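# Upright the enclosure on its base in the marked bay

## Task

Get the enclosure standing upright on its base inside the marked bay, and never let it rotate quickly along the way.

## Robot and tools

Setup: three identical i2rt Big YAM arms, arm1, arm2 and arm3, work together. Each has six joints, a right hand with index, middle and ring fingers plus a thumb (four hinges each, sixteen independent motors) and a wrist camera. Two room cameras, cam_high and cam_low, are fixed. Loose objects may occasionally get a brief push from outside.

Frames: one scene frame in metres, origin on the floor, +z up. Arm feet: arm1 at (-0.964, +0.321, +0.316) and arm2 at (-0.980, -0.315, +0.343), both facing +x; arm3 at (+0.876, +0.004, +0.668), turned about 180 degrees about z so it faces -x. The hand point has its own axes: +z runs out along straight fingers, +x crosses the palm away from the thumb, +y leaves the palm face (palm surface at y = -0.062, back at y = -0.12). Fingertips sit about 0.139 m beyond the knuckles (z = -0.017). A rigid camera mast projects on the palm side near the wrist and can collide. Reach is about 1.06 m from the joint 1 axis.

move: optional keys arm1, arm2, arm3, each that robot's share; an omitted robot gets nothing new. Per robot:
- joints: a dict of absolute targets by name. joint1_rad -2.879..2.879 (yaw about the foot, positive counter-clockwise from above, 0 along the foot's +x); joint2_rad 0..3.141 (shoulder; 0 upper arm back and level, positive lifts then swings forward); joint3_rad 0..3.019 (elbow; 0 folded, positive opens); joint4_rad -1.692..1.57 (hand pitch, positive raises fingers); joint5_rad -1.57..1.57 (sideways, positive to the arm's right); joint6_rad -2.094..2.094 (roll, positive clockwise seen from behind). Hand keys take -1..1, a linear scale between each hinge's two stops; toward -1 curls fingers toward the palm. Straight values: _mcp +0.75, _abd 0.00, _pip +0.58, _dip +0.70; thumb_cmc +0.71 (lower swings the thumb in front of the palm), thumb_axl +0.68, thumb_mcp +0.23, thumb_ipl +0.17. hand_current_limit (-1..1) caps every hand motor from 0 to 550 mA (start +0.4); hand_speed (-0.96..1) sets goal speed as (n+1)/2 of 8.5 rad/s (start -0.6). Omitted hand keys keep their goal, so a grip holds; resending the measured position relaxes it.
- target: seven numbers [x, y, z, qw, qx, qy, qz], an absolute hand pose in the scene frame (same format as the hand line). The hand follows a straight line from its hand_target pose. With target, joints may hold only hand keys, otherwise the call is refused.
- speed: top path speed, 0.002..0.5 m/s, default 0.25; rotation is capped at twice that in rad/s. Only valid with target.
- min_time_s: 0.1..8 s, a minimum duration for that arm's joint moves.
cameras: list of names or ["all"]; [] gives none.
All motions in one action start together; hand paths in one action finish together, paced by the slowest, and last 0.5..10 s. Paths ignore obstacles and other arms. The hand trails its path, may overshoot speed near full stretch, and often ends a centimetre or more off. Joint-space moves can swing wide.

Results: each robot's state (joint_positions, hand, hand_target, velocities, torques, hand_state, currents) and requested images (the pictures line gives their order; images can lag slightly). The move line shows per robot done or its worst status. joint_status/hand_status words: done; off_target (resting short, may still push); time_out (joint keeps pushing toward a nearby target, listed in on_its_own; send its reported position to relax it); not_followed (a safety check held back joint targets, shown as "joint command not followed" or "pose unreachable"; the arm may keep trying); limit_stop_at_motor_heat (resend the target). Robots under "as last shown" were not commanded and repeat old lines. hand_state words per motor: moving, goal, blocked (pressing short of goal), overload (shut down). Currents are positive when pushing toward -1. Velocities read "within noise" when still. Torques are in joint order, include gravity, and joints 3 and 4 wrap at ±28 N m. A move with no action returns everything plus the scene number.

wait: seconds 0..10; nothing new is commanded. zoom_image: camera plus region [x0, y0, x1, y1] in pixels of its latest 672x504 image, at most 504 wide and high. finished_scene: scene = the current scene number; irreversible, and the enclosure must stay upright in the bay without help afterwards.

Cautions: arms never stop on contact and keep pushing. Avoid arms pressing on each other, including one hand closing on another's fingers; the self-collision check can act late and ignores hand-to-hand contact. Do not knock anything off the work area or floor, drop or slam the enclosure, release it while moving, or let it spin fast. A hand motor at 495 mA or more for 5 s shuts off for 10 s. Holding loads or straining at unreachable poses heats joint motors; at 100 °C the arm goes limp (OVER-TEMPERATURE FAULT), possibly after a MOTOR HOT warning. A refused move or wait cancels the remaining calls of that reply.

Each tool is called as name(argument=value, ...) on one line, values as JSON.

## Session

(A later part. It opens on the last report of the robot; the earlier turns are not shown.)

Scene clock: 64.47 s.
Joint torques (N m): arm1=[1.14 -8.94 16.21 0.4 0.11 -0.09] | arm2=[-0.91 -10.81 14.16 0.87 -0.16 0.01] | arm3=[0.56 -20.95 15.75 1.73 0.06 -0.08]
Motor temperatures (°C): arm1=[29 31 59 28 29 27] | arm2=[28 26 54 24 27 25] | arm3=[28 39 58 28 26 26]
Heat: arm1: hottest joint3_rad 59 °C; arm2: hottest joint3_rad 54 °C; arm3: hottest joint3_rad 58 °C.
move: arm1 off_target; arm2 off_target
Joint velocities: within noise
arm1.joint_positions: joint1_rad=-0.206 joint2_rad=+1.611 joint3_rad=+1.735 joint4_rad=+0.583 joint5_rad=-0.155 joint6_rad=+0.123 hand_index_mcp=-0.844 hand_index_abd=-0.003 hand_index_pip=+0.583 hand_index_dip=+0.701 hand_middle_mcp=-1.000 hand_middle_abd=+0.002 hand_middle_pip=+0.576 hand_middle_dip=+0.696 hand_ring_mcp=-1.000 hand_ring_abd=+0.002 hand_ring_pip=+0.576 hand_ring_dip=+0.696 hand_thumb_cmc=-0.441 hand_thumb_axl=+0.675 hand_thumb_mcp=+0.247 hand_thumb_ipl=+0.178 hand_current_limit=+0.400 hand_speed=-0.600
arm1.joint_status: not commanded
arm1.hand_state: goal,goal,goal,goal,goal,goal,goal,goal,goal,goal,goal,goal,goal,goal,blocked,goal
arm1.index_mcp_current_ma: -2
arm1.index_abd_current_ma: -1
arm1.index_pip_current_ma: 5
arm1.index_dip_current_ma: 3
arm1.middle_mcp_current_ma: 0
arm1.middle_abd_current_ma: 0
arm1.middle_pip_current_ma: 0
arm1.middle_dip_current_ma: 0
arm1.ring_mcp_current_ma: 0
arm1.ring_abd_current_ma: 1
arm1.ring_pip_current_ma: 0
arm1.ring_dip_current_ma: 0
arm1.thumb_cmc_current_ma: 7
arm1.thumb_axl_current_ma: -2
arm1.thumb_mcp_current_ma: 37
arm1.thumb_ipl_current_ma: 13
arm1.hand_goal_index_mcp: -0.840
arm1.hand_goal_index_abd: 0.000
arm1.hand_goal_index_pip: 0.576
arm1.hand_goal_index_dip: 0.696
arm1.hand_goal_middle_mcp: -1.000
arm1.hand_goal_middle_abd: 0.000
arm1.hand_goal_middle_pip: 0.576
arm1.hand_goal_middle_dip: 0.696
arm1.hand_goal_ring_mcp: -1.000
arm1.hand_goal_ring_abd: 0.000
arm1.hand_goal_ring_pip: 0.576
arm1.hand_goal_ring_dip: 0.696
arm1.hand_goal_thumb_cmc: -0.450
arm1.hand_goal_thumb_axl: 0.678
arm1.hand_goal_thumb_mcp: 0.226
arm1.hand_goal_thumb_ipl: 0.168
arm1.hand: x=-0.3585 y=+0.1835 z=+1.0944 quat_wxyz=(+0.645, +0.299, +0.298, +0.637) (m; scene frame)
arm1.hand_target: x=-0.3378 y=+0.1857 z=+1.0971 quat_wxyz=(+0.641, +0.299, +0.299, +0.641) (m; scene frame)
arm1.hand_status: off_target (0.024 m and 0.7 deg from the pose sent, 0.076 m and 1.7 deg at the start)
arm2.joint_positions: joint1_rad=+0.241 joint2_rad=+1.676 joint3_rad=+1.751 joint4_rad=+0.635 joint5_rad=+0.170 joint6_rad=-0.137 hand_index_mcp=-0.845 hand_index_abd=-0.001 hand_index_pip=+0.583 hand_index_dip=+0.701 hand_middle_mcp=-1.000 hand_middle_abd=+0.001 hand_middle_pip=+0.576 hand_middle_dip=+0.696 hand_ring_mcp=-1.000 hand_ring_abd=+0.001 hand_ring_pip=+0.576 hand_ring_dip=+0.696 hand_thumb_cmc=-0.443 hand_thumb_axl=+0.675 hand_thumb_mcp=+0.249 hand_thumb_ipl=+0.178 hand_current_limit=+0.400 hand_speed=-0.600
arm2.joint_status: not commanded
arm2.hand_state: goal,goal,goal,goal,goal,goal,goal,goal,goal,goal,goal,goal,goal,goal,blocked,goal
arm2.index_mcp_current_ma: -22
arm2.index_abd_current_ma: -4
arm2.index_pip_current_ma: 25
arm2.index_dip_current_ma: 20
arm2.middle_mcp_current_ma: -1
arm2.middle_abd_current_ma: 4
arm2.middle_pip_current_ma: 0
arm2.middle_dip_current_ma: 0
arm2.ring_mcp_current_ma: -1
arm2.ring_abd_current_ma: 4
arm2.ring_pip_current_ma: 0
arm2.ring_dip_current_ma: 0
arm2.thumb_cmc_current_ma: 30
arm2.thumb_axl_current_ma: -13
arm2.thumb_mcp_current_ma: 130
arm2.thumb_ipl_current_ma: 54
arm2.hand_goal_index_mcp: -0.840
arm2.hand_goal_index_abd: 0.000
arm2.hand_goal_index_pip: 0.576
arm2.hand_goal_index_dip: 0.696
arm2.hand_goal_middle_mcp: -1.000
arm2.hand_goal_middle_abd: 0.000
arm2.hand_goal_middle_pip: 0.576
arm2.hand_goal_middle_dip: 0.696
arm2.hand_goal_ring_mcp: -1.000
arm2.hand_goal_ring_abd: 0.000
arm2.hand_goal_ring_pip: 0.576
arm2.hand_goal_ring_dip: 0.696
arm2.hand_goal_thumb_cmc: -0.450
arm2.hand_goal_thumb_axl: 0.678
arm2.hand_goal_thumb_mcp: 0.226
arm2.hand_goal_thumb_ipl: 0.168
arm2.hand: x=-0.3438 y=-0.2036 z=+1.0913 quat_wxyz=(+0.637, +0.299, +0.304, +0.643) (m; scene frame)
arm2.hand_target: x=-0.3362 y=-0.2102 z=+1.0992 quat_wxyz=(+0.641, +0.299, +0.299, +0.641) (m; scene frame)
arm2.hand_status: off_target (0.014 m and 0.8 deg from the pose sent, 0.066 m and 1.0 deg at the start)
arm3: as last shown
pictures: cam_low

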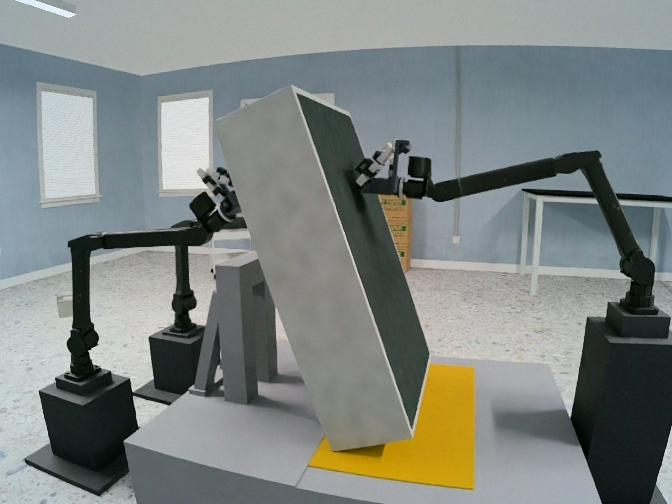

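move(arm1={"target": [-0.305, 0.185, 1.10, 0.6409, 0.2988, 0.2988, 0.6409], "speed": 0.04}, arm2={"target": [-0.315, -0.21, 1.10, 0.6409, 0.2988, 0.2988, 0.6409], "speed": 0.04}, cameras=["cam_low"])

move(arm1={"target": [-0.27, 0.185, 1.10, 0.6409, 0.2988, 0.2988, 0.6409], "speed": 0.04}, arm2={"target": [-0.285, -0.21, 1.10, 0.6409, 0.2988, 0.2988, 0.6409], "speed": 0.04}, arm3={"target": [0.03, -0.005, 1.15, 0.5417, 0.4545, -0.4545, -0.5417], "speed": 0.04}, cameras=["cam_low"])

Scene clock: 72.37 s.
Joint torques (N m): arm1=[1.32 -8.23 17.29 0.13 0.11 -0.09] | arm2=[-1.2 -12.16 15.51 1.18 -0.26 0.06] | arm3=[0.79 -20.78 15.73 1.8 0.59 -0.09]
Motor temperatures (°C): arm1=[29 31 61 28 29 27] | arm2=[28 26 53 24 27 25] | arm3=[28 40 60 28 26 26]
Heat: arm1: hottest joint3_rad 61 °C; arm2: hottest joint3_rad 53 °C; arm3: hottest joint3_rad 60 °C.
move: arm1 off_target; arm2 off_target
Joint velocities: within noise
arm1.joint_positions: joint1_rad=-0.198 joint2_rad=+1.667 joint3_rad=+1.814 joint4_rad=+0.574 joint5_rad=-0.148 joint6_rad=+0.120 hand_index_mcp=-0.844 hand_index_abd=-0.003 hand_index_pip=+0.583 hand_index_dip=+0.701 hand_middle_mcp=-1.000 hand_middle_abd=+0.002 hand_middle_pip=+0.576 hand_middle_dip=+0.696 hand_ring_mcp=-1.000 hand_ring_abd=+0.002 hand_ring_pip=+0.576 hand_ring_dip=+0.696 hand_thumb_cmc=-0.441 hand_thumb_axl=+0.675 hand_thumb_mcp=+0.247 hand_thumb_ipl=+0.178 hand_current_limit=+0.400 hand_speed=-0.600
arm1.joint_status: not commanded
arm1.hand_state: goal,goal,goal,goal,goal,goal,goal,goal,goal,goal,goal,goal,goal,goal,blocked,goal
arm1.index_mcp_current_ma: -2
arm1.index_abd_current_ma: -1
arm1.index_pip_current_ma: 5
arm1.index_dip_current_ma: 3
arm1.middle_mcp_current_ma: 0
arm1.middle_abd_current_ma: 0
arm1.middle_pip_current_ma: 0
arm1.middle_dip_current_ma: 0
arm1.ring_mcp_current_ma: 0
arm1.ring_abd_current_ma: 1
arm1.ring_pip_current_ma: 0
arm1.ring_dip_current_ma: 0
arm1.thumb_cmc_current_ma: 7
arm1.thumb_axl_current_ma: -2
arm1.thumb_mcp_current_ma: 37
arm1.thumb_ipl_current_ma: 13
arm1.hand_goal_index_mcp: -0.840
arm1.hand_goal_index_abd: 0.000
arm1.hand_goal_index_pip: 0.576
arm1.hand_goal_index_dip: 0.696
arm1.hand_goal_middle_mcp: -1.000
arm1.hand_goal_middle_abd: 0.000
arm1.hand_goal_middle_pip: 0.576
arm1.hand_goal_middle_dip: 0.696
arm1.hand_goal_ring_mcp: -1.000
arm1.hand_goal_ring_abd: 0.000
arm1.hand_goal_ring_pip: 0.576
arm1.hand_goal_ring_dip: 0.696
arm1.hand_goal_thumb_cmc: -0.450
arm1.hand_goal_thumb_axl: 0.678
arm1.hand_goal_thumb_mcp: 0.226
arm1.hand_goal_thumb_ipl: 0.168
arm1.hand: x=-0.3415 y=+0.1837 z=+1.0996 quat_wxyz=(+0.647, +0.295, +0.294, +0.638) (m; scene frame)
arm1.hand_target: x=-0.3103 y=+0.1865 z=+1.0944 quat_wxyz=(+0.641, +0.299, +0.299, +0.641) (m; scene frame)
arm1.hand_status: off_target (0.037 m and 1.1 deg from the pose sent, 0.054 m and 0.7 deg at the start)
arm2.joint_positions: joint1_rad=+0.237 joint2_rad=+1.733 joint3_rad=+1.802 joint4_rad=+0.613 joint5_rad=+0.167 joint6_rad=-0.137 hand_index_mcp=-0.845 hand_index_abd=-0.001 hand_index_pip=+0.582 hand_index_dip=+0.701 hand_middle_mcp=-1.000 hand_middle_abd=+0.001 hand_middle_pip=+0.576 hand_middle_dip=+0.696 hand_ring_mcp=-1.000 hand_ring_abd=+0.001 hand_ring_pip=+0.576 hand_ring_dip=+0.696 hand_thumb_cmc=-0.443 hand_thumb_axl=+0.675 hand_thumb_mcp=+0.249 hand_thumb_ipl=+0.178 hand_current_limit=+0.400 hand_speed=-0.600
arm2.joint_status: not commanded
arm2.hand_state: goal,goal,goal,goal,goal,goal,goal,goal,goal,goal,goal,goal,goal,goal,blocked,goal
arm2.index_mcp_current_ma: -19
arm2.index_abd_current_ma: -4
arm2.index_pip_current_ma: 24
arm2.index_dip_current_ma: 19
arm2.middle_mcp_current_ma: -1
arm2.middle_abd_current_ma: 4
arm2.middle_pip_current_ma: 0
arm2.middle_dip_current_ma: 0
arm2.ring_mcp_current_ma: -1
arm2.ring_abd_current_ma: 4
arm2.ring_pip_current_ma: 0
arm2.ring_dip_current_ma: 0
arm2.thumb_cmc_current_ma: 30
arm2.thumb_axl_current_ma: -13
arm2.thumb_mcp_current_ma: 127
arm2.thumb_ipl_current_ma: 53
arm2.hand_goal_index_mcp: -0.840
arm2.hand_goal_index_abd: 0.000
arm2.hand_goal_index_pip: 0.576
arm2.hand_goal_index_dip: 0.696
arm2.hand_goal_middle_mcp: -1.000
arm2.hand_goal_middle_abd: 0.000
arm2.hand_goal_middle_pip: 0.576
arm2.hand_goal_middle_dip: 0.696
arm2.hand_goal_ring_mcp: -1.000
arm2.hand_goal_ring_abd: 0.000
arm2.hand_goal_ring_pip: 0.576
arm2.hand_goal_ring_dip: 0.696
arm2.hand_goal_thumb_cmc: -0.450
arm2.hand_goal_thumb_axl: 0.678
arm2.hand_goal_thumb_mcp: 0.226
arm2.hand_goal_thumb_ipl: 0.168
arm2.hand: x=-0.3166 y=-0.1997 z=+1.0782 quat_wxyz=(+0.634, +0.305, +0.315, +0.637) (m; scene frame)
arm2.hand_target: x=-0.3175 y=-0.2103 z=+1.0982 quat_wxyz=(+0.641, +0.299, +0.299, +0.641) (m; scene frame)
arm2.hand_status: off_target (0.024 m and 2.2 deg from the pose sent, 0.031 m and 0.8 deg at the start)
arm3: as last shown
arm3.joint_positions: joint1_rad=-0.017 joint2_rad=+2.086 joint3_rad=+1.868 joint4_rad=+0.354 joint5_rad=+0.027 joint6_rad=-0.002 hand_index_mcp=-0.825 hand_index_abd=-0.001 hand_index_pip=+0.580 hand_index_dip=+0.697 hand_middle_mcp=-1.000 hand_middle_abd=+0.001 hand_middle_pip=+0.577 hand_middle_dip=+0.696 hand_ring_mcp=-1.000 hand_ring_abd=+0.001 hand_ring_pip=+0.577 hand_ring_dip=+0.696 hand_thumb_cmc=-0.438 hand_thumb_axl=+0.677 hand_thumb_mcp=+0.228 hand_thumb_ipl=+0.168 hand_current_limit=+0.400 hand_speed=-0.600
arm3.index_mcp_current_ma: 80
arm3.index_abd_current_ma: -3
arm3.index_pip_current_ma: 22
arm3.index_dip_current_ma: 7
arm3.middle_pip_current_ma: 3
arm3.ring_pip_current_ma: 3
arm3.thumb_cmc_current_ma: 62
arm3.thumb_mcp_current_ma: 15
arm3.hand: x=-0.0030 y=+0.0017 z=+1.1207 quat_wxyz=(+0.531, +0.470, -0.466, -0.529) (m; scene frame)
arm3.hand_target: x=-0.0057 y=-0.0050 z=+1.1487 quat_wxyz=(+0.542, +0.455, -0.455, -0.542) (m; scene frame)
pictures: cam_low

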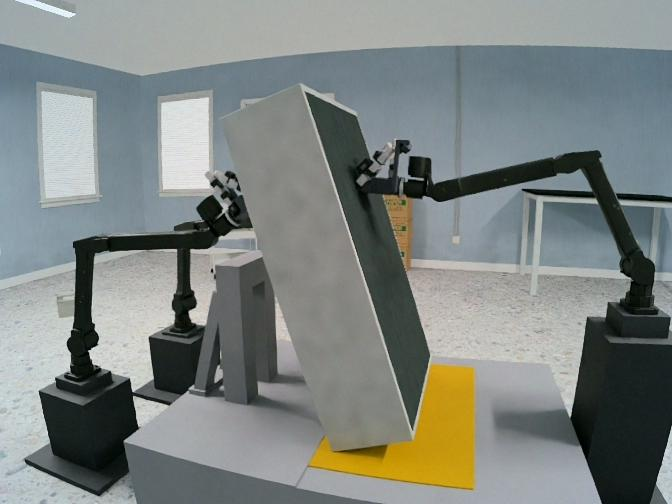

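Scene clock: 74.00 s.
Joint torques (N m): arm1=[1.38 -9.47 16.34 0.02 0.13 -0.11] | arm2=[-1.08 -13.45 14.58 1.22 -0.21 0.07] | arm3=[0.5 -21.01 12.22 3.79 0.62 -0.03]
Motor temperatures (°C): arm1=[29 31 61 28 29 27] | arm2=[28 26 54 24 27 25] | arm3=[28 40 59 28 26 26]
Heat: arm1: hottest joint3_rad 61 °C; arm2: hottest joint3_rad 54 °C; arm3: hottest joint3_rad 59 °C.
move: arm1 off_target; arm2 off_target; arm3 off_target
Joint velocities: within noise
arm1.joint_positions: joint1_rad=-0.187 joint2_rad=+1.767 joint3_rad=+1.964 joint4_rad=+0.537 joint5_rad=-0.140 joint6_rad=+0.115 hand_index_mcp=-0.844 hand_index_abd=-0.003 hand_index_pip=+0.583 hand_index_dip=+0.701 hand_middle_mcp=-1.000 hand_middle_abd=+0.002 hand_middle_pip=+0.576 hand_middle_dip=+0.696 hand_ring_mcp=-1.000 hand_ring_abd=+0.002 hand_ring_pip=+0.576 hand_ring_dip=+0.696 hand_thumb_cmc=-0.441 hand_thumb_axl=+0.675 hand_thumb_mcp=+0.247 hand_thumb_ipl=+0.178 hand_current_limit=+0.400 hand_speed=-0.600
arm1.joint_status: not commanded
arm1.hand_state: goal,goal,goal,goal,goal,goal,goal,goal,goal,goal,goal,goal,goal,goal,blocked,goal
arm1.index_mcp_current_ma: -2
arm1.index_abd_current_ma: -1
arm1.index_pip_current_ma: 5
arm1.index_dip_current_ma: 3
arm1.middle_mcp_current_ma: 0
arm1.middle_abd_current_ma: 0
arm1.middle_pip_current_ma: 0
arm1.middle_dip_current_ma: 0
arm1.ring_mcp_current_ma: 0
arm1.ring_abd_current_ma: 1
arm1.ring_pip_current_ma: 0
arm1.ring_dip_current_ma: 0
arm1.thumb_cmc_current_ma: 7
arm1.thumb_axl_current_ma: -2
arm1.thumb_mcp_current_ma: 37
arm1.thumb_ipl_current_ma: 13
arm1.hand_goal_index_mcp: -0.840
arm1.hand_goal_index_abd: 0.000
arm1.hand_goal_index_pip: 0.576
arm1.hand_goal_index_dip: 0.696
arm1.hand_goal_middle_mcp: -1.000
arm1.hand_goal_middle_abd: 0.000
arm1.hand_goal_middle_pip: 0.576
arm1.hand_goal_middle_dip: 0.696
arm1.hand_goal_ring_mcp: -1.000
arm1.hand_goal_ring_abd: 0.000
arm1.hand_goal_ring_pip: 0.576
arm1.hand_goal_ring_dip: 0.696
arm1.hand_goal_thumb_cmc: -0.450
arm1.hand_goal_thumb_axl: 0.678
arm1.hand_goal_thumb_mcp: 0.226
arm1.hand_goal_thumb_ipl: 0.168
arm1.hand: x=-0.3111 y=+0.1843 z=+1.1085 quat_wxyz=(+0.649, +0.290, +0.290, +0.641) (m; scene frame)
arm1.hand_target: x=-0.2765 y=+0.1866 z=+1.0938 quat_wxyz=(+0.641, +0.299, +0.299, +0.641) (m; scene frame)
arm1.hand_status: off_target (0.042 m and 1.7 deg from the pose sent, 0.072 m and 1.1 deg at the start)
arm2.joint_positions: joint1_rad=+0.226 joint2_rad=+1.825 joint3_rad=+1.941 joint4_rad=+0.572 joint5_rad=+0.158 joint6_rad=-0.132 hand_index_mcp=-0.845 hand_index_abd=-0.001 hand_index_pip=+0.582 hand_index_dip=+0.701 hand_middle_mcp=-1.000 hand_middle_abd=+0.001 hand_middle_pip=+0.576 hand_middle_dip=+0.696 hand_ring_mcp=-1.000 hand_ring_abd=+0.001 hand_ring_pip=+0.576 hand_ring_dip=+0.696 hand_thumb_cmc=-0.443 hand_thumb_axl=+0.675 hand_thumb_mcp=+0.249 hand_thumb_ipl=+0.178 hand_current_limit=+0.400 hand_speed=-0.600
arm2.joint_status: not commanded
arm2.hand_state: goal,goal,goal,goal,goal,goal,goal,goal,goal,goal,goal,goal,goal,goal,blocked,goal
arm2.index_mcp_current_ma: -19
arm2.index_abd_current_ma: -4
arm2.index_pip_current_ma: 24
arm2.index_dip_current_ma: 19
arm2.middle_mcp_current_ma: -1
arm2.middle_abd_current_ma: 4
arm2.middle_pip_current_ma: 0
arm2.middle_dip_current_ma: 0
arm2.ring_mcp_current_ma: -1
arm2.ring_abd_current_ma: 4
arm2.ring_pip_current_ma: 0
arm2.ring_dip_current_ma: 0
arm2.thumb_cmc_current_ma: 30
arm2.thumb_axl_current_ma: -13
arm2.thumb_mcp_current_ma: 127
arm2.thumb_ipl_current_ma: 53
arm2.hand_goal_index_mcp: -0.840
arm2.hand_goal_index_abd: 0.000
arm2.hand_goal_index_pip: 0.576
arm2.hand_goal_index_dip: 0.696
arm2.hand_goal_middle_mcp: -1.000
arm2.hand_goal_middle_abd: 0.000
arm2.hand_goal_middle_pip: 0.576
arm2.hand_goal_middle_dip: 0.696
arm2.hand_goal_ring_mcp: -1.000
arm2.hand_goal_ring_abd: 0.000
arm2.hand_goal_ring_pip: 0.576
arm2.hand_goal_ring_dip: 0.696
arm2.hand_goal_thumb_cmc: -0.450
arm2.hand_goal_thumb_axl: 0.678
arm2.hand_goal_thumb_mcp: 0.226
arm2.hand_goal_thumb_ipl: 0.168
arm2.hand: x=-0.2864 y=-0.2000 z=+1.0837 quat_wxyz=(+0.636, +0.303, +0.312, +0.638) (m; scene frame)
arm2.hand_target: x=-0.2866 y=-0.2102 z=+1.0985 quat_wxyz=(+0.641, +0.299, +0.299, +0.641) (m; scene frame)
arm2.hand_status: off_target (0.019 m and 1.7 deg from the pose sent, 0.040 m and 2.2 deg at the start)
arm3.joint_positions: joint1_rad=-0.017 joint2_rad=+1.998 joint3_rad=+1.739 joint4_rad=+0.368 joint5_rad=+0.027 joint6_rad=-0.002 hand_index_mcp=-0.825 hand_index_abd=-0.001 hand_index_pip=+0.580 hand_index_dip=+0.697 hand_middle_mcp=-1.000 hand_middle_abd=+0.001 hand_middle_pip=+0.577 hand_middle_dip=+0.696 hand_ring_mcp=-1.000 hand_ring_abd=+0.001 hand_ring_pip=+0.577 hand_ring_dip=+0.696 hand_thumb_cmc=-0.438 hand_thumb_axl=+0.677 hand_thumb_mcp=+0.228 hand_thumb_ipl=+0.168 hand_current_limit=+0.400 hand_speed=-0.600
arm3.joint_status: not commanded
arm3.hand_state: goal,goal,goal,goal,goal,goal,goal,goal,goal,goal,goal,goal,goal,goal,goal,goal
arm3.index_mcp_current_ma: 80
arm3.index_abd_current_ma: -3
arm3.index_pip_current_ma: 22
arm3.index_dip_current_ma: 7
arm3.middle_mcp_current_ma: 1
arm3.middle_abd_current_ma: 4
arm3.middle_pip_current_ma: 3
arm3.middle_dip_current_ma: 0
arm3.ring_mcp_current_ma: 1
arm3.ring_abd_current_ma: 3
arm3.ring_pip_current_ma: 3
arm3.ring_dip_current_ma: 0
arm3.thumb_cmc_current_ma: 62
arm3.thumb_axl_current_ma: -4
arm3.thumb_mcp_current_ma: 15
arm3.thumb_ipl_current_ma: -2
arm3.hand_goal_index_mcp: -0.840
arm3.hand_goal_index_abd: 0.000
arm3.hand_goal_index_pip: 0.576
arm3.hand_goal_index_dip: 0.696
arm3.hand_goal_middle_mcp: -1.000
arm3.hand_goal_middle_abd: 0.000
arm3.hand_goal_middle_pip: 0.576
arm3.hand_goal_middle_dip: 0.696
arm3.hand_goal_ring_mcp: -1.000
arm3.hand_goal_ring_abd: 0.000
arm3.hand_goal_ring_pip: 0.576
arm3.hand_goal_ring_dip: 0.696
arm3.hand_goal_thumb_cmc: -0.450
arm3.hand_goal_thumb_axl: 0.678
arm3.hand_goal_thumb_mcp: 0.226
arm3.hand_goal_thumb_ipl: 0.168
arm3.hand: x=+0.0246 y=+0.0027 z=+1.1204 quat_wxyz=(+0.525, +0.476, -0.473, -0.524) (m; scene frame)
arm3.hand_target: x=+0.0313 y=-0.0049 z=+1.1494 quat_wxyz=(+0.542, +0.455, -0.455, -0.541) (m; scene frame)
arm3.hand_status: off_target (0.031 m and 4.3 deg from the pose sent, 0.045 m and 2.8 deg at the start)
pictures: cam_low

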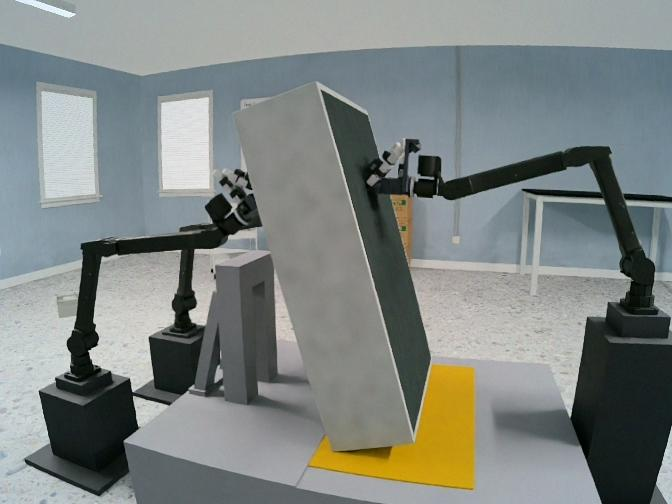

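move(arm1={"target": [-0.225, 0.185, 1.095, 0.6409, 0.2988, 0.2988, 0.6409], "speed": 0.04}, arm2={"target": [-0.24, -0.21, 1.095, 0.6409, 0.2988, 0.2988, 0.6409], "speed": 0.04}, arm3={"target": [0.075, -0.005, 1.145, 0.5417, 0.4545, -0.4545, -0.5417], "speed": 0.04}, cameras=["cam_low"])

Scene clock: 81.50 s.
Joint torques (N m): arm1=[0.91 -12.04 12.88 0.01 0.03 -0.13] | arm2=[-1.08 -15.27 14.54 1.24 -0.21 0.07] | arm3=[0.67 -19.72 11.6 3.52 0.39 -0.08]
Motor temperatures (°C): arm1=[29 32 60 28 29 27] | arm2=[28 27 53 24 27 25] | arm3=[28 40 58 29 27 26]
Heat: arm1: hottest joint3_rad 60 °C; arm2: hottest joint3_rad 53 °C; arm3: hottest joint3_rad 58 °C.
move: arm1 off_target; arm2 off_target; arm3 off_target
Joint velocities: within noise
arm1.joint_positions: joint1_rad=-0.173 joint2_rad=+1.929 joint3_rad=+2.220 joint4_rad=+0.466 joint5_rad=-0.129 joint6_rad=+0.107 hand_index_mcp=-0.844 hand_index_abd=-0.003 hand_index_pip=+0.583 hand_index_dip=+0.701 hand_middle_mcp=-1.000 hand_middle_abd=+0.002 hand_middle_pip=+0.576 hand_middle_dip=+0.696 hand_ring_mcp=-1.000 hand_ring_abd=+0.002 hand_ring_pip=+0.576 hand_ring_dip=+0.696 hand_thumb_cmc=-0.441 hand_thumb_axl=+0.675 hand_thumb_mcp=+0.247 hand_thumb_ipl=+0.178 hand_current_limit=+0.400 hand_speed=-0.600
arm1.joint_status: not commanded
arm1.hand_state: goal,goal,goal,goal,goal,goal,goal,goal,goal,goal,goal,goal,goal,goal,blocked,goal
arm1.index_mcp_current_ma: -2
arm1.index_abd_current_ma: -1
arm1.index_pip_current_ma: 5
arm1.index_dip_current_ma: 3
arm1.middle_mcp_current_ma: 0
arm1.middle_abd_current_ma: 0
arm1.middle_pip_current_ma: 0
arm1.middle_dip_current_ma: 0
arm1.ring_mcp_current_ma: 0
arm1.ring_abd_current_ma: 1
arm1.ring_pip_current_ma: 0
arm1.ring_dip_current_ma: 0
arm1.thumb_cmc_current_ma: 7
arm1.thumb_axl_current_ma: -2
arm1.thumb_mcp_current_ma: 37
arm1.thumb_ipl_current_ma: 13
arm1.hand_goal_index_mcp: -0.840
arm1.hand_goal_index_abd: 0.000
arm1.hand_goal_index_pip: 0.576
arm1.hand_goal_index_dip: 0.696
arm1.hand_goal_middle_mcp: -1.000
arm1.hand_goal_middle_abd: 0.000
arm1.hand_goal_middle_pip: 0.576
arm1.hand_goal_middle_dip: 0.696
arm1.hand_goal_ring_mcp: -1.000
arm1.hand_goal_ring_abd: 0.000
arm1.hand_goal_ring_pip: 0.576
arm1.hand_goal_ring_dip: 0.696
arm1.hand_goal_thumb_cmc: -0.450
arm1.hand_goal_thumb_axl: 0.678
arm1.hand_goal_thumb_mcp: 0.226
arm1.hand_goal_thumb_ipl: 0.168
arm1.hand: x=-0.2687 y=+0.1850 z=+1.1193 quat_wxyz=(+0.653, +0.280, +0.283, +0.644) (m; scene frame)
arm1.hand_target: x=-0.2313 y=+0.1864 z=+1.0895 quat_wxyz=(+0.641, +0.299, +0.299, +0.641) (m; scene frame)
arm1.hand_status: off_target (0.050 m and 3.1 deg from the pose sent, 0.087 m and 1.7 deg at the start)
arm2.joint_positions: joint1_rad=+0.212 joint2_rad=+1.970 joint3_rad=+2.147 joint4_rad=+0.509 joint5_rad=+0.149 joint6_rad=-0.123 hand_index_mcp=-0.845 hand_index_abd=-0.001 hand_index_pip=+0.582 hand_index_dip=+0.701 hand_middle_mcp=-1.000 hand_middle_abd=+0.001 hand_middle_pip=+0.576 hand_middle_dip=+0.696 hand_ring_mcp=-1.000 hand_ring_abd=+0.001 hand_ring_pip=+0.576 hand_ring_dip=+0.696 hand_thumb_cmc=-0.443 hand_thumb_axl=+0.675 hand_thumb_mcp=+0.249 hand_thumb_ipl=+0.178 hand_current_limit=+0.400 hand_speed=-0.600
arm2.joint_status: not commanded
arm2.hand_state: goal,goal,goal,goal,goal,goal,goal,goal,goal,goal,goal,goal,goal,goal,blocked,goal
arm2.index_mcp_current_ma: -19
arm2.index_abd_current_ma: -4
arm2.index_pip_current_ma: 24
arm2.index_dip_current_ma: 19
arm2.middle_mcp_current_ma: -1
arm2.middle_abd_current_ma: 4
arm2.middle_pip_current_ma: 0
arm2.middle_dip_current_ma: 0
arm2.ring_mcp_current_ma: -1
arm2.ring_abd_current_ma: 4
arm2.ring_pip_current_ma: 0
arm2.ring_dip_current_ma: 0
arm2.thumb_cmc_current_ma: 30
arm2.thumb_axl_current_ma: -13
arm2.thumb_mcp_current_ma: 127
arm2.thumb_ipl_current_ma: 53
arm2.hand_goal_index_mcp: -0.840
arm2.hand_goal_index_abd: 0.000
arm2.hand_goal_index_pip: 0.576
arm2.hand_goal_index_dip: 0.696
arm2.hand_goal_middle_mcp: -1.000
arm2.hand_goal_middle_abd: 0.000
arm2.hand_goal_middle_pip: 0.576
arm2.hand_goal_middle_dip: 0.696
arm2.hand_goal_ring_mcp: -1.000
arm2.hand_goal_ring_abd: 0.000
arm2.hand_goal_ring_pip: 0.576
arm2.hand_goal_ring_dip: 0.696
arm2.hand_goal_thumb_cmc: -0.450
arm2.hand_goal_thumb_axl: 0.678
arm2.hand_goal_thumb_mcp: 0.226
arm2.hand_goal_thumb_ipl: 0.168
arm2.hand: x=-0.2396 y=-0.1990 z=+1.0787 quat_wxyz=(+0.636, +0.304, +0.312, +0.637) (m; scene frame)
arm2.hand_target: x=-0.2420 y=-0.2102 z=+1.0936 quat_wxyz=(+0.641, +0.299, +0.299, +0.641) (m; scene frame)
arm2.hand_status: off_target (0.020 m and 1.8 deg from the pose sent, 0.049 m and 1.7 deg at the start)
arm3.joint_positions: joint1_rad=-0.014 joint2_rad=+1.892 joint3_rad=+1.556 joint4_rad=+0.453 joint5_rad=+0.036 joint6_rad=-0.002 hand_index_mcp=-0.831 hand_index_abd=-0.001 hand_index_pip=+0.586 hand_index_dip=+0.700 hand_middle_mcp=-1.000 hand_middle_abd=+0.001 hand_middle_pip=+0.577 hand_middle_dip=+0.696 hand_ring_mcp=-1.000 hand_ring_abd=+0.001 hand_ring_pip=+0.577 hand_ring_dip=+0.696 hand_thumb_cmc=-0.438 hand_thumb_axl=+0.677 hand_thumb_mcp=+0.230 hand_thumb_ipl=+0.168 hand_current_limit=+0.400 hand_speed=-0.600
arm3.joint_status: not commanded
arm3.hand_state: goal,goal,goal,goal,goal,goal,goal,goal,goal,goal,goal,goal,goal,goal,goal,goal
arm3.index_mcp_current_ma: 49
arm3.index_abd_current_ma: -3
arm3.index_pip_current_ma: 51
arm3.index_dip_current_ma: 22
arm3.middle_mcp_current_ma: 1
arm3.middle_abd_current_ma: 4
arm3.middle_pip_current_ma: 3
arm3.middle_dip_current_ma: 0
arm3.ring_mcp_current_ma: 1
arm3.ring_abd_current_ma: 3
arm3.ring_pip_current_ma: 3
arm3.ring_dip_current_ma: 0
arm3.thumb_cmc_current_ma: 62
arm3.thumb_axl_current_ma: -4
arm3.thumb_mcp_current_ma: 24
arm3.thumb_ipl_current_ma: -2
arm3.hand_goal_index_mcp: -0.840
arm3.hand_goal_index_abd: 0.000
arm3.hand_goal_index_pip: 0.576
arm3.hand_goal_index_dip: 0.696
arm3.hand_goal_middle_mcp: -1.000
arm3.hand_goal_middle_abd: 0.000
arm3.hand_goal_middle_pip: 0.576
arm3.hand_goal_middle_dip: 0.696
arm3.hand_goal_ring_mcp: -1.000
arm3.hand_goal_ring_abd: 0.000
arm3.hand_goal_ring_pip: 0.576
arm3.hand_goal_ring_dip: 0.696
arm3.hand_goal_thumb_cmc: -0.450
arm3.hand_goal_thumb_axl: 0.678
arm3.hand_goal_thumb_mcp: 0.226
arm3.hand_goal_thumb_ipl: 0.168
arm3.hand: x=+0.0691 y=+0.0031 z=+1.1154 quat_wxyz=(+0.525, +0.473, -0.472, -0.526) (m; scene frame)
arm3.hand_target: x=+0.0760 y=-0.0049 z=+1.1444 quat_wxyz=(+0.542, +0.455, -0.455, -0.541) (m; scene frame)
arm3.hand_status: off_target (0.031 m and 3.9 deg from the pose sent, 0.057 m and 4.3 deg at the start)
pictures: cam_low

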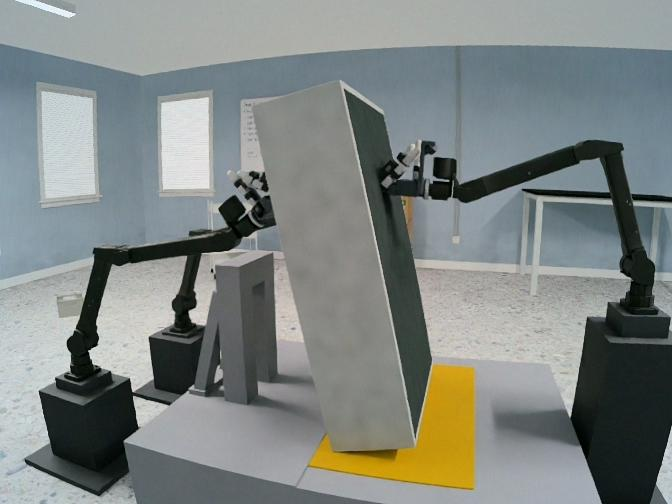

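move(arm1={"target": [-0.20, 0.185, 1.09, 0.6409, 0.2988, 0.2988, 0.6409], "speed": 0.04}, arm2={"target": [-0.215, -0.21, 1.09, 0.6409, 0.2988, 0.2988, 0.6409], "speed": 0.04}, arm3={"target": [0.12, -0.005, 1.135, 0.5417, 0.4545, -0.4545, -0.5417], "speed": 0.035}, cameras=["cam_low"])

Scene clock: 94.90 s.
Joint torques (N m): arm1=[1.03 -17.2 14.19 0.84 0.1 -0.14] | arm2=[-1.2 -16.03 14.56 1.25 -0.22 0.09] | arm3=[0.32 -17.55 12.48 3.08 -0.41 -0.07]
Motor temperatures (°C): arm1=[29 32 57 28 29 27] | arm2=[28 27 54 24 27 25] | arm3=[28 39 55 29 27 26]
Heat: arm1: hottest joint3_rad 57 °C; arm2: hottest joint3_rad 54 °C; arm3: hottest joint3_rad 55 °C.
move: arm1 done; arm2 off_target; arm3 off_target
Joint velocities: within noise
arm1.joint_positions: joint1_rad=-0.166 joint2_rad=+2.098 joint3_rad=+2.419 joint4_rad=+0.363 joint5_rad=-0.127 joint6_rad=+0.105 hand_index_mcp=-0.844 hand_index_abd=-0.003 hand_index_pip=+0.583 hand_index_dip=+0.701 hand_middle_mcp=-1.000 hand_middle_abd=+0.002 hand_middle_pip=+0.576 hand_middle_dip=+0.696 hand_ring_mcp=-1.000 hand_ring_abd=+0.002 hand_ring_pip=+0.576 hand_ring_dip=+0.696 hand_thumb_cmc=-0.441 hand_thumb_axl=+0.675 hand_thumb_mcp=+0.247 hand_thumb_ipl=+0.178 hand_current_limit=+0.400 hand_speed=-0.600
arm1.joint_status: not commanded
arm1.hand_state: goal,goal,goal,goal,goal,goal,goal,goal,goal,goal,goal,goal,goal,goal,blocked,goal
arm1.index_mcp_current_ma: -2
arm1.index_abd_current_ma: -1
arm1.index_pip_current_ma: 5
arm1.index_dip_current_ma: 3
arm1.middle_mcp_current_ma: 0
arm1.middle_abd_current_ma: 0
arm1.middle_pip_current_ma: 0
arm1.middle_dip_current_ma: 0
arm1.ring_mcp_current_ma: 0
arm1.ring_abd_current_ma: 1
arm1.ring_pip_current_ma: 0
arm1.ring_dip_current_ma: 0
arm1.thumb_cmc_current_ma: 7
arm1.thumb_axl_current_ma: -2
arm1.thumb_mcp_current_ma: 37
arm1.thumb_ipl_current_ma: 13
arm1.hand_goal_index_mcp: -0.840
arm1.hand_goal_index_abd: 0.000
arm1.hand_goal_index_pip: 0.576
arm1.hand_goal_index_dip: 0.696
arm1.hand_goal_middle_mcp: -1.000
arm1.hand_goal_middle_abd: 0.000
arm1.hand_goal_middle_pip: 0.576
arm1.hand_goal_middle_dip: 0.696
arm1.hand_goal_ring_mcp: -1.000
arm1.hand_goal_ring_abd: 0.000
arm1.hand_goal_ring_pip: 0.576
arm1.hand_goal_ring_dip: 0.696
arm1.hand_goal_thumb_cmc: -0.450
arm1.hand_goal_thumb_axl: 0.678
arm1.hand_goal_thumb_mcp: 0.226
arm1.hand_goal_thumb_ipl: 0.168
arm1.hand: x=-0.2024 y=+0.1785 z=+1.0824 quat_wxyz=(+0.639, +0.307, +0.303, +0.637) (m; scene frame)
arm1.hand_target: x=-0.2015 y=+0.1852 z=+1.0891 quat_wxyz=(+0.641, +0.299, +0.299, +0.641) (m; scene frame)
arm1.hand_status: done (0.010 m and 1.2 deg from the pose sent, 0.075 m and 3.1 deg at the start)
arm2.joint_positions: joint1_rad=+0.206 joint2_rad=+2.061 joint3_rad=+2.284 joint4_rad=+0.463 joint5_rad=+0.144 joint6_rad=-0.120 hand_index_mcp=-0.845 hand_index_abd=-0.001 hand_index_pip=+0.582 hand_index_dip=+0.701 hand_middle_mcp=-1.000 hand_middle_abd=+0.001 hand_middle_pip=+0.576 hand_middle_dip=+0.696 hand_ring_mcp=-1.000 hand_ring_abd=+0.001 hand_ring_pip=+0.576 hand_ring_dip=+0.696 hand_thumb_cmc=-0.443 hand_thumb_axl=+0.675 hand_thumb_mcp=+0.249 hand_thumb_ipl=+0.178 hand_current_limit=+0.400 hand_speed=-0.600
arm2.joint_status: not commanded
arm2.hand_state: goal,goal,goal,goal,goal,goal,goal,goal,goal,goal,goal,goal,goal,goal,blocked,goal
arm2.index_mcp_current_ma: -19
arm2.index_abd_current_ma: -4
arm2.index_pip_current_ma: 24
arm2.index_dip_current_ma: 19
arm2.middle_mcp_current_ma: -1
arm2.middle_abd_current_ma: 4
arm2.middle_pip_current_ma: 0
arm2.middle_dip_current_ma: 0
arm2.ring_mcp_current_ma: -1
arm2.ring_abd_current_ma: 4
arm2.ring_pip_current_ma: 0
arm2.ring_dip_current_ma: 0
arm2.thumb_cmc_current_ma: 30
arm2.thumb_axl_current_ma: -13
arm2.thumb_mcp_current_ma: 127
arm2.thumb_ipl_current_ma: 53
arm2.hand_goal_index_mcp: -0.840
arm2.hand_goal_index_abd: 0.000
arm2.hand_goal_index_pip: 0.576
arm2.hand_goal_index_dip: 0.696
arm2.hand_goal_middle_mcp: -1.000
arm2.hand_goal_middle_abd: 0.000
arm2.hand_goal_middle_pip: 0.576
arm2.hand_goal_middle_dip: 0.696
arm2.hand_goal_ring_mcp: -1.000
arm2.hand_goal_ring_abd: 0.000
arm2.hand_goal_ring_pip: 0.576
arm2.hand_goal_ring_dip: 0.696
arm2.hand_goal_thumb_cmc: -0.450
arm2.hand_goal_thumb_axl: 0.678
arm2.hand_goal_thumb_mcp: 0.226
arm2.hand_goal_thumb_ipl: 0.168
arm2.hand: x=-0.2147 y=-0.1985 z=+1.0756 quat_wxyz=(+0.636, +0.304, +0.312, +0.637) (m; scene frame)
arm2.hand_target: x=-0.2170 y=-0.2102 z=+1.0888 quat_wxyz=(+0.641, +0.299, +0.299, +0.641) (m; scene frame)
arm2.hand_status: off_target (0.018 m and 1.8 deg from the pose sent, 0.029 m and 1.8 deg at the start)
arm3.joint_positions: joint1_rad=-0.007 joint2_rad=+1.781 joint3_rad=+1.363 joint4_rad=+0.541 joint5_rad=+0.060 joint6_rad=-0.002 hand_index_mcp=-0.860 hand_index_abd=-0.001 hand_index_pip=+0.611 hand_index_dip=+0.713 hand_middle_mcp=-1.000 hand_middle_abd=+0.001 hand_middle_pip=+0.577 hand_middle_dip=+0.696 hand_ring_mcp=-1.000 hand_ring_abd=+0.001 hand_ring_pip=+0.577 hand_ring_dip=+0.696 hand_thumb_cmc=-0.438 hand_thumb_axl=+0.677 hand_thumb_mcp=+0.243 hand_thumb_ipl=+0.172 hand_current_limit=+0.400 hand_speed=-0.600
arm3.joint_status: not commanded
arm3.hand_state: blocked,goal,blocked,goal,goal,goal,goal,goal,goal,goal,goal,goal,goal,goal,goal,goal
arm3.index_mcp_current_ma: -106
arm3.index_abd_current_ma: -4
arm3.index_pip_current_ma: 174
arm3.index_dip_current_ma: 84
arm3.middle_mcp_current_ma: 1
arm3.middle_abd_current_ma: 4
arm3.middle_pip_current_ma: 3
arm3.middle_dip_current_ma: 0
arm3.ring_mcp_current_ma: 1
arm3.ring_abd_current_ma: 3
arm3.ring_pip_current_ma: 3
arm3.ring_dip_current_ma: 0
arm3.thumb_cmc_current_ma: 62
arm3.thumb_axl_current_ma: -4
arm3.thumb_mcp_current_ma: 108
arm3.thumb_ipl_current_ma: 24
arm3.hand_goal_index_mcp: -0.840
arm3.hand_goal_index_abd: 0.000
arm3.hand_goal_index_pip: 0.576
arm3.hand_goal_index_dip: 0.696
arm3.hand_goal_middle_mcp: -1.000
arm3.hand_goal_middle_abd: 0.000
arm3.hand_goal_middle_pip: 0.576
arm3.hand_goal_middle_dip: 0.696
arm3.hand_goal_ring_mcp: -1.000
arm3.hand_goal_ring_abd: 0.000
arm3.hand_goal_ring_pip: 0.576
arm3.hand_goal_ring_dip: 0.696
arm3.hand_goal_thumb_cmc: -0.450
arm3.hand_goal_thumb_axl: 0.678
arm3.hand_goal_thumb_mcp: 0.226
arm3.hand_goal_thumb_ipl: 0.168
arm3.hand: x=+0.1205 y=+0.0039 z=+1.1070 quat_wxyz=(+0.523, +0.466, -0.475, -0.532) (m; scene frame)
arm3.hand_target: x=+0.1217 y=-0.0049 z=+1.1346 quat_wxyz=(+0.542, +0.454, -0.454, -0.542) (m; scene frame)
arm3.hand_status: off_target (0.029 m and 3.7 deg from the pose sent, 0.055 m and 3.9 deg at the start)
pictures: cam_low

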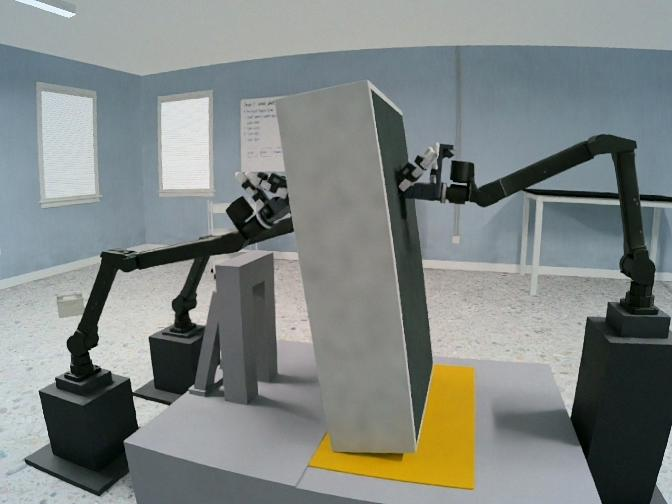

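move(arm3={"target": [0.175, -0.005, 1.125, 0.5417, 0.4545, -0.4545, -0.5417], "speed": 0.03}, cameras=["cam_low"])

move(arm3={"target": [0.23, -0.005, 1.115, 0.5417, 0.4545, -0.4545, -0.5417], "speed": 0.03}, cameras=["cam_low"])

Scene clock: 100.60 s.
Joint torques (N m): arm1=[0.91 -17.49 14.17 0.92 0.1 -0.14] | arm2=[-1.14 -16.03 14.54 1.25 -0.22 0.08] | arm3=[0.44 -13.1 15.54 2.66 -1.13 -0.12]
Motor temperatures (°C): arm1=[29 33 57 28 29 27] | arm2=[28 28 53 24 27 25] | arm3=[28 39 55 29 27 26]
Heat: arm1: hottest joint3_rad 57 °C; arm2: hottest joint3_rad 53 °C; arm3: hottest joint3_rad 55 °C.
move: arm3 off_target
Joint velocities: within noise
arm1, arm2: as last shown
arm1.joint_positions: joint1_rad=-0.165 joint2_rad=+2.099 joint3_rad=+2.419 joint4_rad=+0.360 joint5_rad=-0.127 joint6_rad=+0.105 hand_index_mcp=-0.844 hand_index_abd=-0.003 hand_index_pip=+0.583 hand_index_dip=+0.701 hand_middle_mcp=-1.000 hand_middle_abd=+0.002 hand_middle_pip=+0.576 hand_middle_dip=+0.696 hand_ring_mcp=-1.000 hand_ring_abd=+0.002 hand_ring_pip=+0.576 hand_ring_dip=+0.696 hand_thumb_cmc=-0.441 hand_thumb_axl=+0.675 hand_thumb_mcp=+0.247 hand_thumb_ipl=+0.178 hand_current_limit=+0.400 hand_speed=-0.600
arm1.hand: x=-0.2011 y=+0.1788 z=+1.0812 quat_wxyz=(+0.638, +0.309, +0.304, +0.637) (m; scene frame)
arm1.hand_target: x=-0.2014 y=+0.1852 z=+1.0890 quat_wxyz=(+0.641, +0.299, +0.299, +0.641) (m; scene frame)
arm3.joint_positions: joint1_rad=+0.003 joint2_rad=+1.630 joint3_rad=+1.116 joint4_rad=+0.625 joint5_rad=+0.084 joint6_rad=+0.000 hand_index_mcp=-0.905 hand_index_abd=-0.001 hand_index_pip=+0.648 hand_index_dip=+0.732 hand_middle_mcp=-1.000 hand_middle_abd=+0.001 hand_middle_pip=+0.577 hand_middle_dip=+0.696 hand_ring_mcp=-1.000 hand_ring_abd=+0.001 hand_ring_pip=+0.577 hand_ring_dip=+0.696 hand_thumb_cmc=-0.438 hand_thumb_axl=+0.676 hand_thumb_mcp=+0.263 hand_thumb_ipl=+0.178 hand_current_limit=+0.400 hand_speed=-0.600
arm3.joint_status: not commanded
arm3.hand_state: blocked,goal,blocked,blocked,goal,goal,goal,goal,goal,goal,goal,goal,goal,goal,blocked,goal
arm3.index_mcp_current_ma: -345
arm3.index_abd_current_ma: -4
arm3.index_pip_current_ma: 359
arm3.index_dip_current_ma: 178
arm3.middle_mcp_current_ma: 1
arm3.middle_abd_current_ma: 4
arm3.middle_pip_current_ma: 3
arm3.middle_dip_current_ma: 0
arm3.ring_mcp_current_ma: 0
arm3.ring_abd_current_ma: 3
arm3.ring_pip_current_ma: 3
arm3.ring_dip_current_ma: 0
arm3.thumb_cmc_current_ma: 62
arm3.thumb_axl_current_ma: -11
arm3.thumb_mcp_current_ma: 237
arm3.thumb_ipl_current_ma: 66
arm3.hand_goal_index_mcp: -0.840
arm3.hand_goal_index_abd: 0.000
arm3.hand_goal_index_pip: 0.576
arm3.hand_goal_index_dip: 0.696
arm3.hand_goal_middle_mcp: -1.000
arm3.hand_goal_middle_abd: 0.000
arm3.hand_goal_middle_pip: 0.576
arm3.hand_goal_middle_dip: 0.696
arm3.hand_goal_ring_mcp: -1.000
arm3.hand_goal_ring_abd: 0.000
arm3.hand_goal_ring_pip: 0.576
arm3.hand_goal_ring_dip: 0.696
arm3.hand_goal_thumb_cmc: -0.450
arm3.hand_goal_thumb_axl: 0.678
arm3.hand_goal_thumb_mcp: 0.226
arm3.hand_goal_thumb_ipl: 0.168
arm3.hand: x=+0.1915 y=+0.0043 z=+1.0895 quat_wxyz=(+0.518, +0.465, -0.483, -0.531) (m; scene frame)
arm3.hand_target: x=+0.1797 y=-0.0047 z=+1.1239 quat_wxyz=(+0.541, +0.455, -0.455, -0.542) (m; scene frame)
arm3.hand_status: off_target (0.040 m and 4.6 deg from the pose sent, 0.058 m and 3.7 deg at the start)
pictures: cam_low

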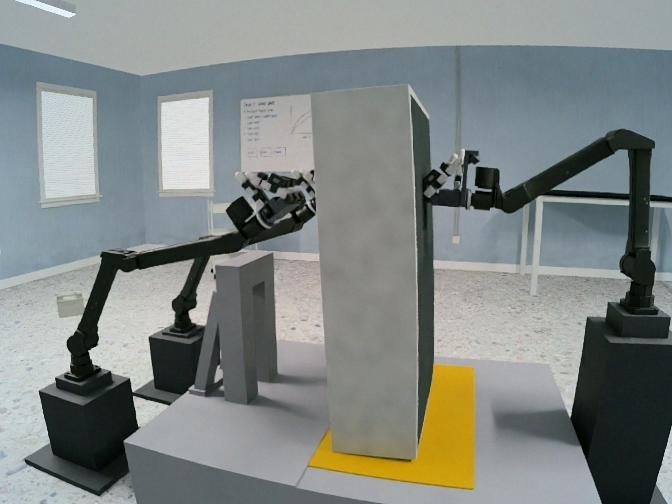

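Scene clock: 102.80 s.
Joint torques (N m): arm1=[0.91 -17.49 14.26 0.96 0.13 -0.14] | arm2=[-1.14 -16.03 14.56 1.28 -0.21 0.08] | arm3=[0.09 -13.39 12.9 3.14 -0.98 -0.13]
Motor temperatures (°C): arm1=[29 34 57 28 29 27] | arm2=[28 29 53 24 27 25] | arm3=[28 39 55 29 27 26]
Heat: arm1: hottest joint3_rad 57 °C; arm2: hottest joint3_rad 53 °C; arm3: hottest joint3_rad 55 °C.
move: arm3 off_target
Joint velocities: within noise
arm1, arm2: as last shown
arm3.joint_positions: joint1_rad=+0.008 joint2_rad=+1.545 joint3_rad=+0.976 joint4_rad=+0.670 joint5_rad=+0.085 joint6_rad=+0.002 hand_index_mcp=-0.909 hand_index_abd=-0.001 hand_index_pip=+0.653 hand_index_dip=+0.734 hand_middle_mcp=-1.000 hand_middle_abd=+0.001 hand_middle_pip=+0.577 hand_middle_dip=+0.696 hand_ring_mcp=-1.000 hand_ring_abd=+0.001 hand_ring_pip=+0.577 hand_ring_dip=+0.696 hand_thumb_cmc=-0.438 hand_thumb_axl=+0.676 hand_thumb_mcp=+0.263 hand_thumb_ipl=+0.178 hand_current_limit=+0.400 hand_speed=-0.600
arm3.joint_status: not commanded
arm3.hand_state: blocked,goal,blocked,blocked,goal,goal,goal,goal,goal,goal,goal,goal,goal,goal,blocked,goal
arm3.index_mcp_current_ma: -364
arm3.index_abd_current_ma: -4
arm3.index_pip_current_ma: 381
arm3.index_dip_current_ma: 190
arm3.middle_mcp_current_ma: 1
arm3.middle_abd_current_ma: 4
arm3.middle_pip_current_ma: 3
arm3.middle_dip_current_ma: 0
arm3.ring_mcp_current_ma: -1
arm3.ring_abd_current_ma: 3
arm3.ring_pip_current_ma: 3
arm3.ring_dip_current_ma: 0
arm3.thumb_cmc_current_ma: 62
arm3.thumb_axl_current_ma: -12
arm3.thumb_mcp_current_ma: 240
arm3.thumb_ipl_current_ma: 66
arm3.hand_goal_index_mcp: -0.840
arm3.hand_goal_index_abd: 0.000
arm3.hand_goal_index_pip: 0.576
arm3.hand_goal_index_dip: 0.696
arm3.hand_goal_middle_mcp: -1.000
arm3.hand_goal_middle_abd: 0.000
arm3.hand_goal_middle_pip: 0.576
arm3.hand_goal_middle_dip: 0.696
arm3.hand_goal_ring_mcp: -1.000
arm3.hand_goal_ring_abd: 0.000
arm3.hand_goal_ring_pip: 0.576
arm3.hand_goal_ring_dip: 0.696
arm3.hand_goal_thumb_cmc: -0.450
arm3.hand_goal_thumb_axl: 0.678
arm3.hand_goal_thumb_mcp: 0.226
arm3.hand_goal_thumb_ipl: 0.168
arm3.hand: x=+0.2336 y=+0.0043 z=+1.0760 quat_wxyz=(+0.516, +0.468, -0.485, -0.528) (m; scene frame)
arm3.hand_target: x=+0.2328 y=-0.0047 z=+1.1142 quat_wxyz=(+0.541, +0.454, -0.455, -0.542) (m; scene frame)
arm3.hand_status: off_target (0.040 m and 5.1 deg from the pose sent, 0.047 m and 4.6 deg at the start)
pictures: cam_low

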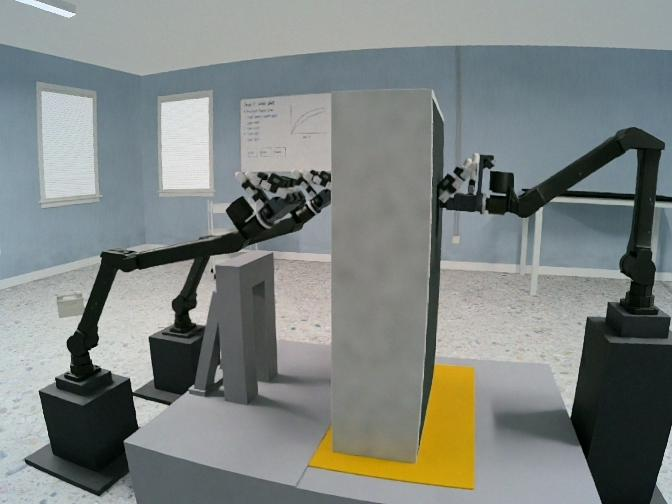

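move(arm3={"target": [0.28, -0.005, 1.11, 0.5417, 0.4545, -0.4545, -0.5417], "speed": 0.025}, cameras=["cam_low", "cam_high"])

zoom_image(camera="cam_low", region=[290, 340, 500, 500])

Scene clock: 109.47 s.
Joint torques (N m): arm1=[0.79 -17.32 14.13 0.98 0.11 -0.12] | arm2=[-1.08 -16.09 14.54 1.26 -0.21 0.08] | arm3=[0.91 -13.98 8.32 3.03 -0.04 -0.17]
Motor temperatures (°C): arm1=[29 35 57 28 29 27] | arm2=[28 30 53 24 27 25] | arm3=[28 39 55 29 27 26]
Heat: arm1: hottest joint3_rad 57 °C; arm2: hottest joint3_rad 53 °C; arm3: hottest joint3_rad 55 °C.
move: arm3 off_target
Joint velocities: within noise
arm1, arm2: as last shown
arm3.joint_positions: joint1_rad=+0.008 joint2_rad=+1.457 joint3_rad=+0.898 joint4_rad=+0.699 joint5_rad=+0.069 joint6_rad=+0.002 hand_index_mcp=-0.840 hand_index_abd=-0.001 hand_index_pip=+0.585 hand_index_dip=+0.702 hand_middle_mcp=-1.000 hand_middle_abd=+0.001 hand_middle_pip=+0.577 hand_middle_dip=+0.696 hand_ring_mcp=-1.000 hand_ring_abd=+0.001 hand_ring_pip=+0.577 hand_ring_dip=+0.696 hand_thumb_cmc=-0.441 hand_thumb_axl=+0.676 hand_thumb_mcp=+0.241 hand_thumb_ipl=+0.175 hand_current_limit=+0.400 hand_speed=-0.600
arm3.joint_status: not commanded
arm3.hand_state: goal,goal,goal,goal,goal,goal,goal,goal,goal,goal,goal,goal,goal,goal,goal,goal
arm3.index_mcp_current_ma: 0
arm3.index_abd_current_ma: -5
arm3.index_pip_current_ma: 46
arm3.index_dip_current_ma: 28
arm3.middle_mcp_current_ma: 1
arm3.middle_abd_current_ma: 4
arm3.middle_pip_current_ma: 3
arm3.middle_dip_current_ma: 0
arm3.ring_mcp_current_ma: -1
arm3.ring_abd_current_ma: 3
arm3.ring_pip_current_ma: 3
arm3.ring_dip_current_ma: 0
arm3.thumb_cmc_current_ma: 46
arm3.thumb_axl_current_ma: -12
arm3.thumb_mcp_current_ma: 98
arm3.thumb_ipl_current_ma: 48
arm3.hand_goal_index_mcp: -0.840
arm3.hand_goal_index_abd: 0.000
arm3.hand_goal_index_pip: 0.576
arm3.hand_goal_index_dip: 0.696
arm3.hand_goal_middle_mcp: -1.000
arm3.hand_goal_middle_abd: 0.000
arm3.hand_goal_middle_pip: 0.576
arm3.hand_goal_middle_dip: 0.696
arm3.hand_goal_ring_mcp: -1.000
arm3.hand_goal_ring_abd: 0.000
arm3.hand_goal_ring_pip: 0.576
arm3.hand_goal_ring_dip: 0.696
arm3.hand_goal_thumb_cmc: -0.450
arm3.hand_goal_thumb_axl: 0.678
arm3.hand_goal_thumb_mcp: 0.226
arm3.hand_goal_thumb_ipl: 0.168
arm3.hand: x=+0.2690 y=+0.0031 z=+1.0926 quat_wxyz=(+0.531, +0.462, -0.471, -0.532) (m; scene frame)
arm3.hand_target: x=+0.2799 y=-0.0047 z=+1.1098 quat_wxyz=(+0.542, +0.454, -0.455, -0.542) (m; scene frame)
arm3.hand_status: off_target (0.022 m and 2.7 deg from the pose sent, 0.058 m and 5.1 deg at the start)
pictures: cam_high, cam_low

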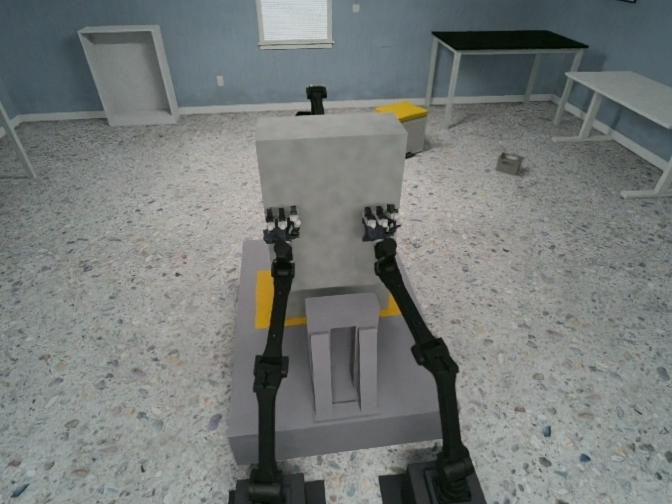

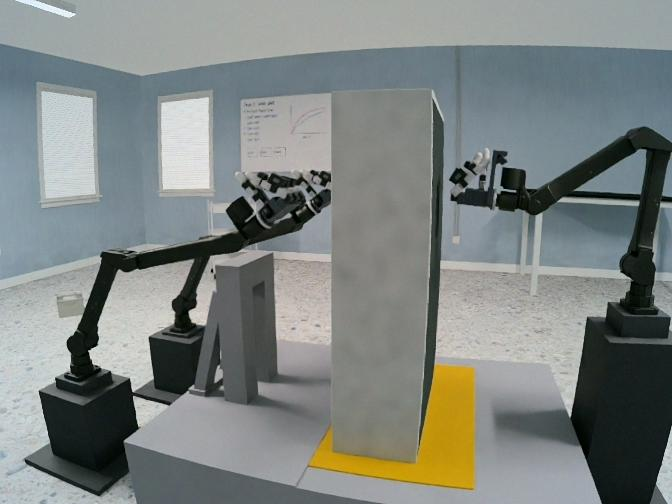

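Scaled by 2.400.

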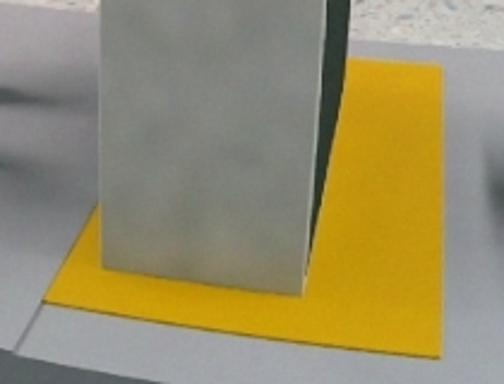

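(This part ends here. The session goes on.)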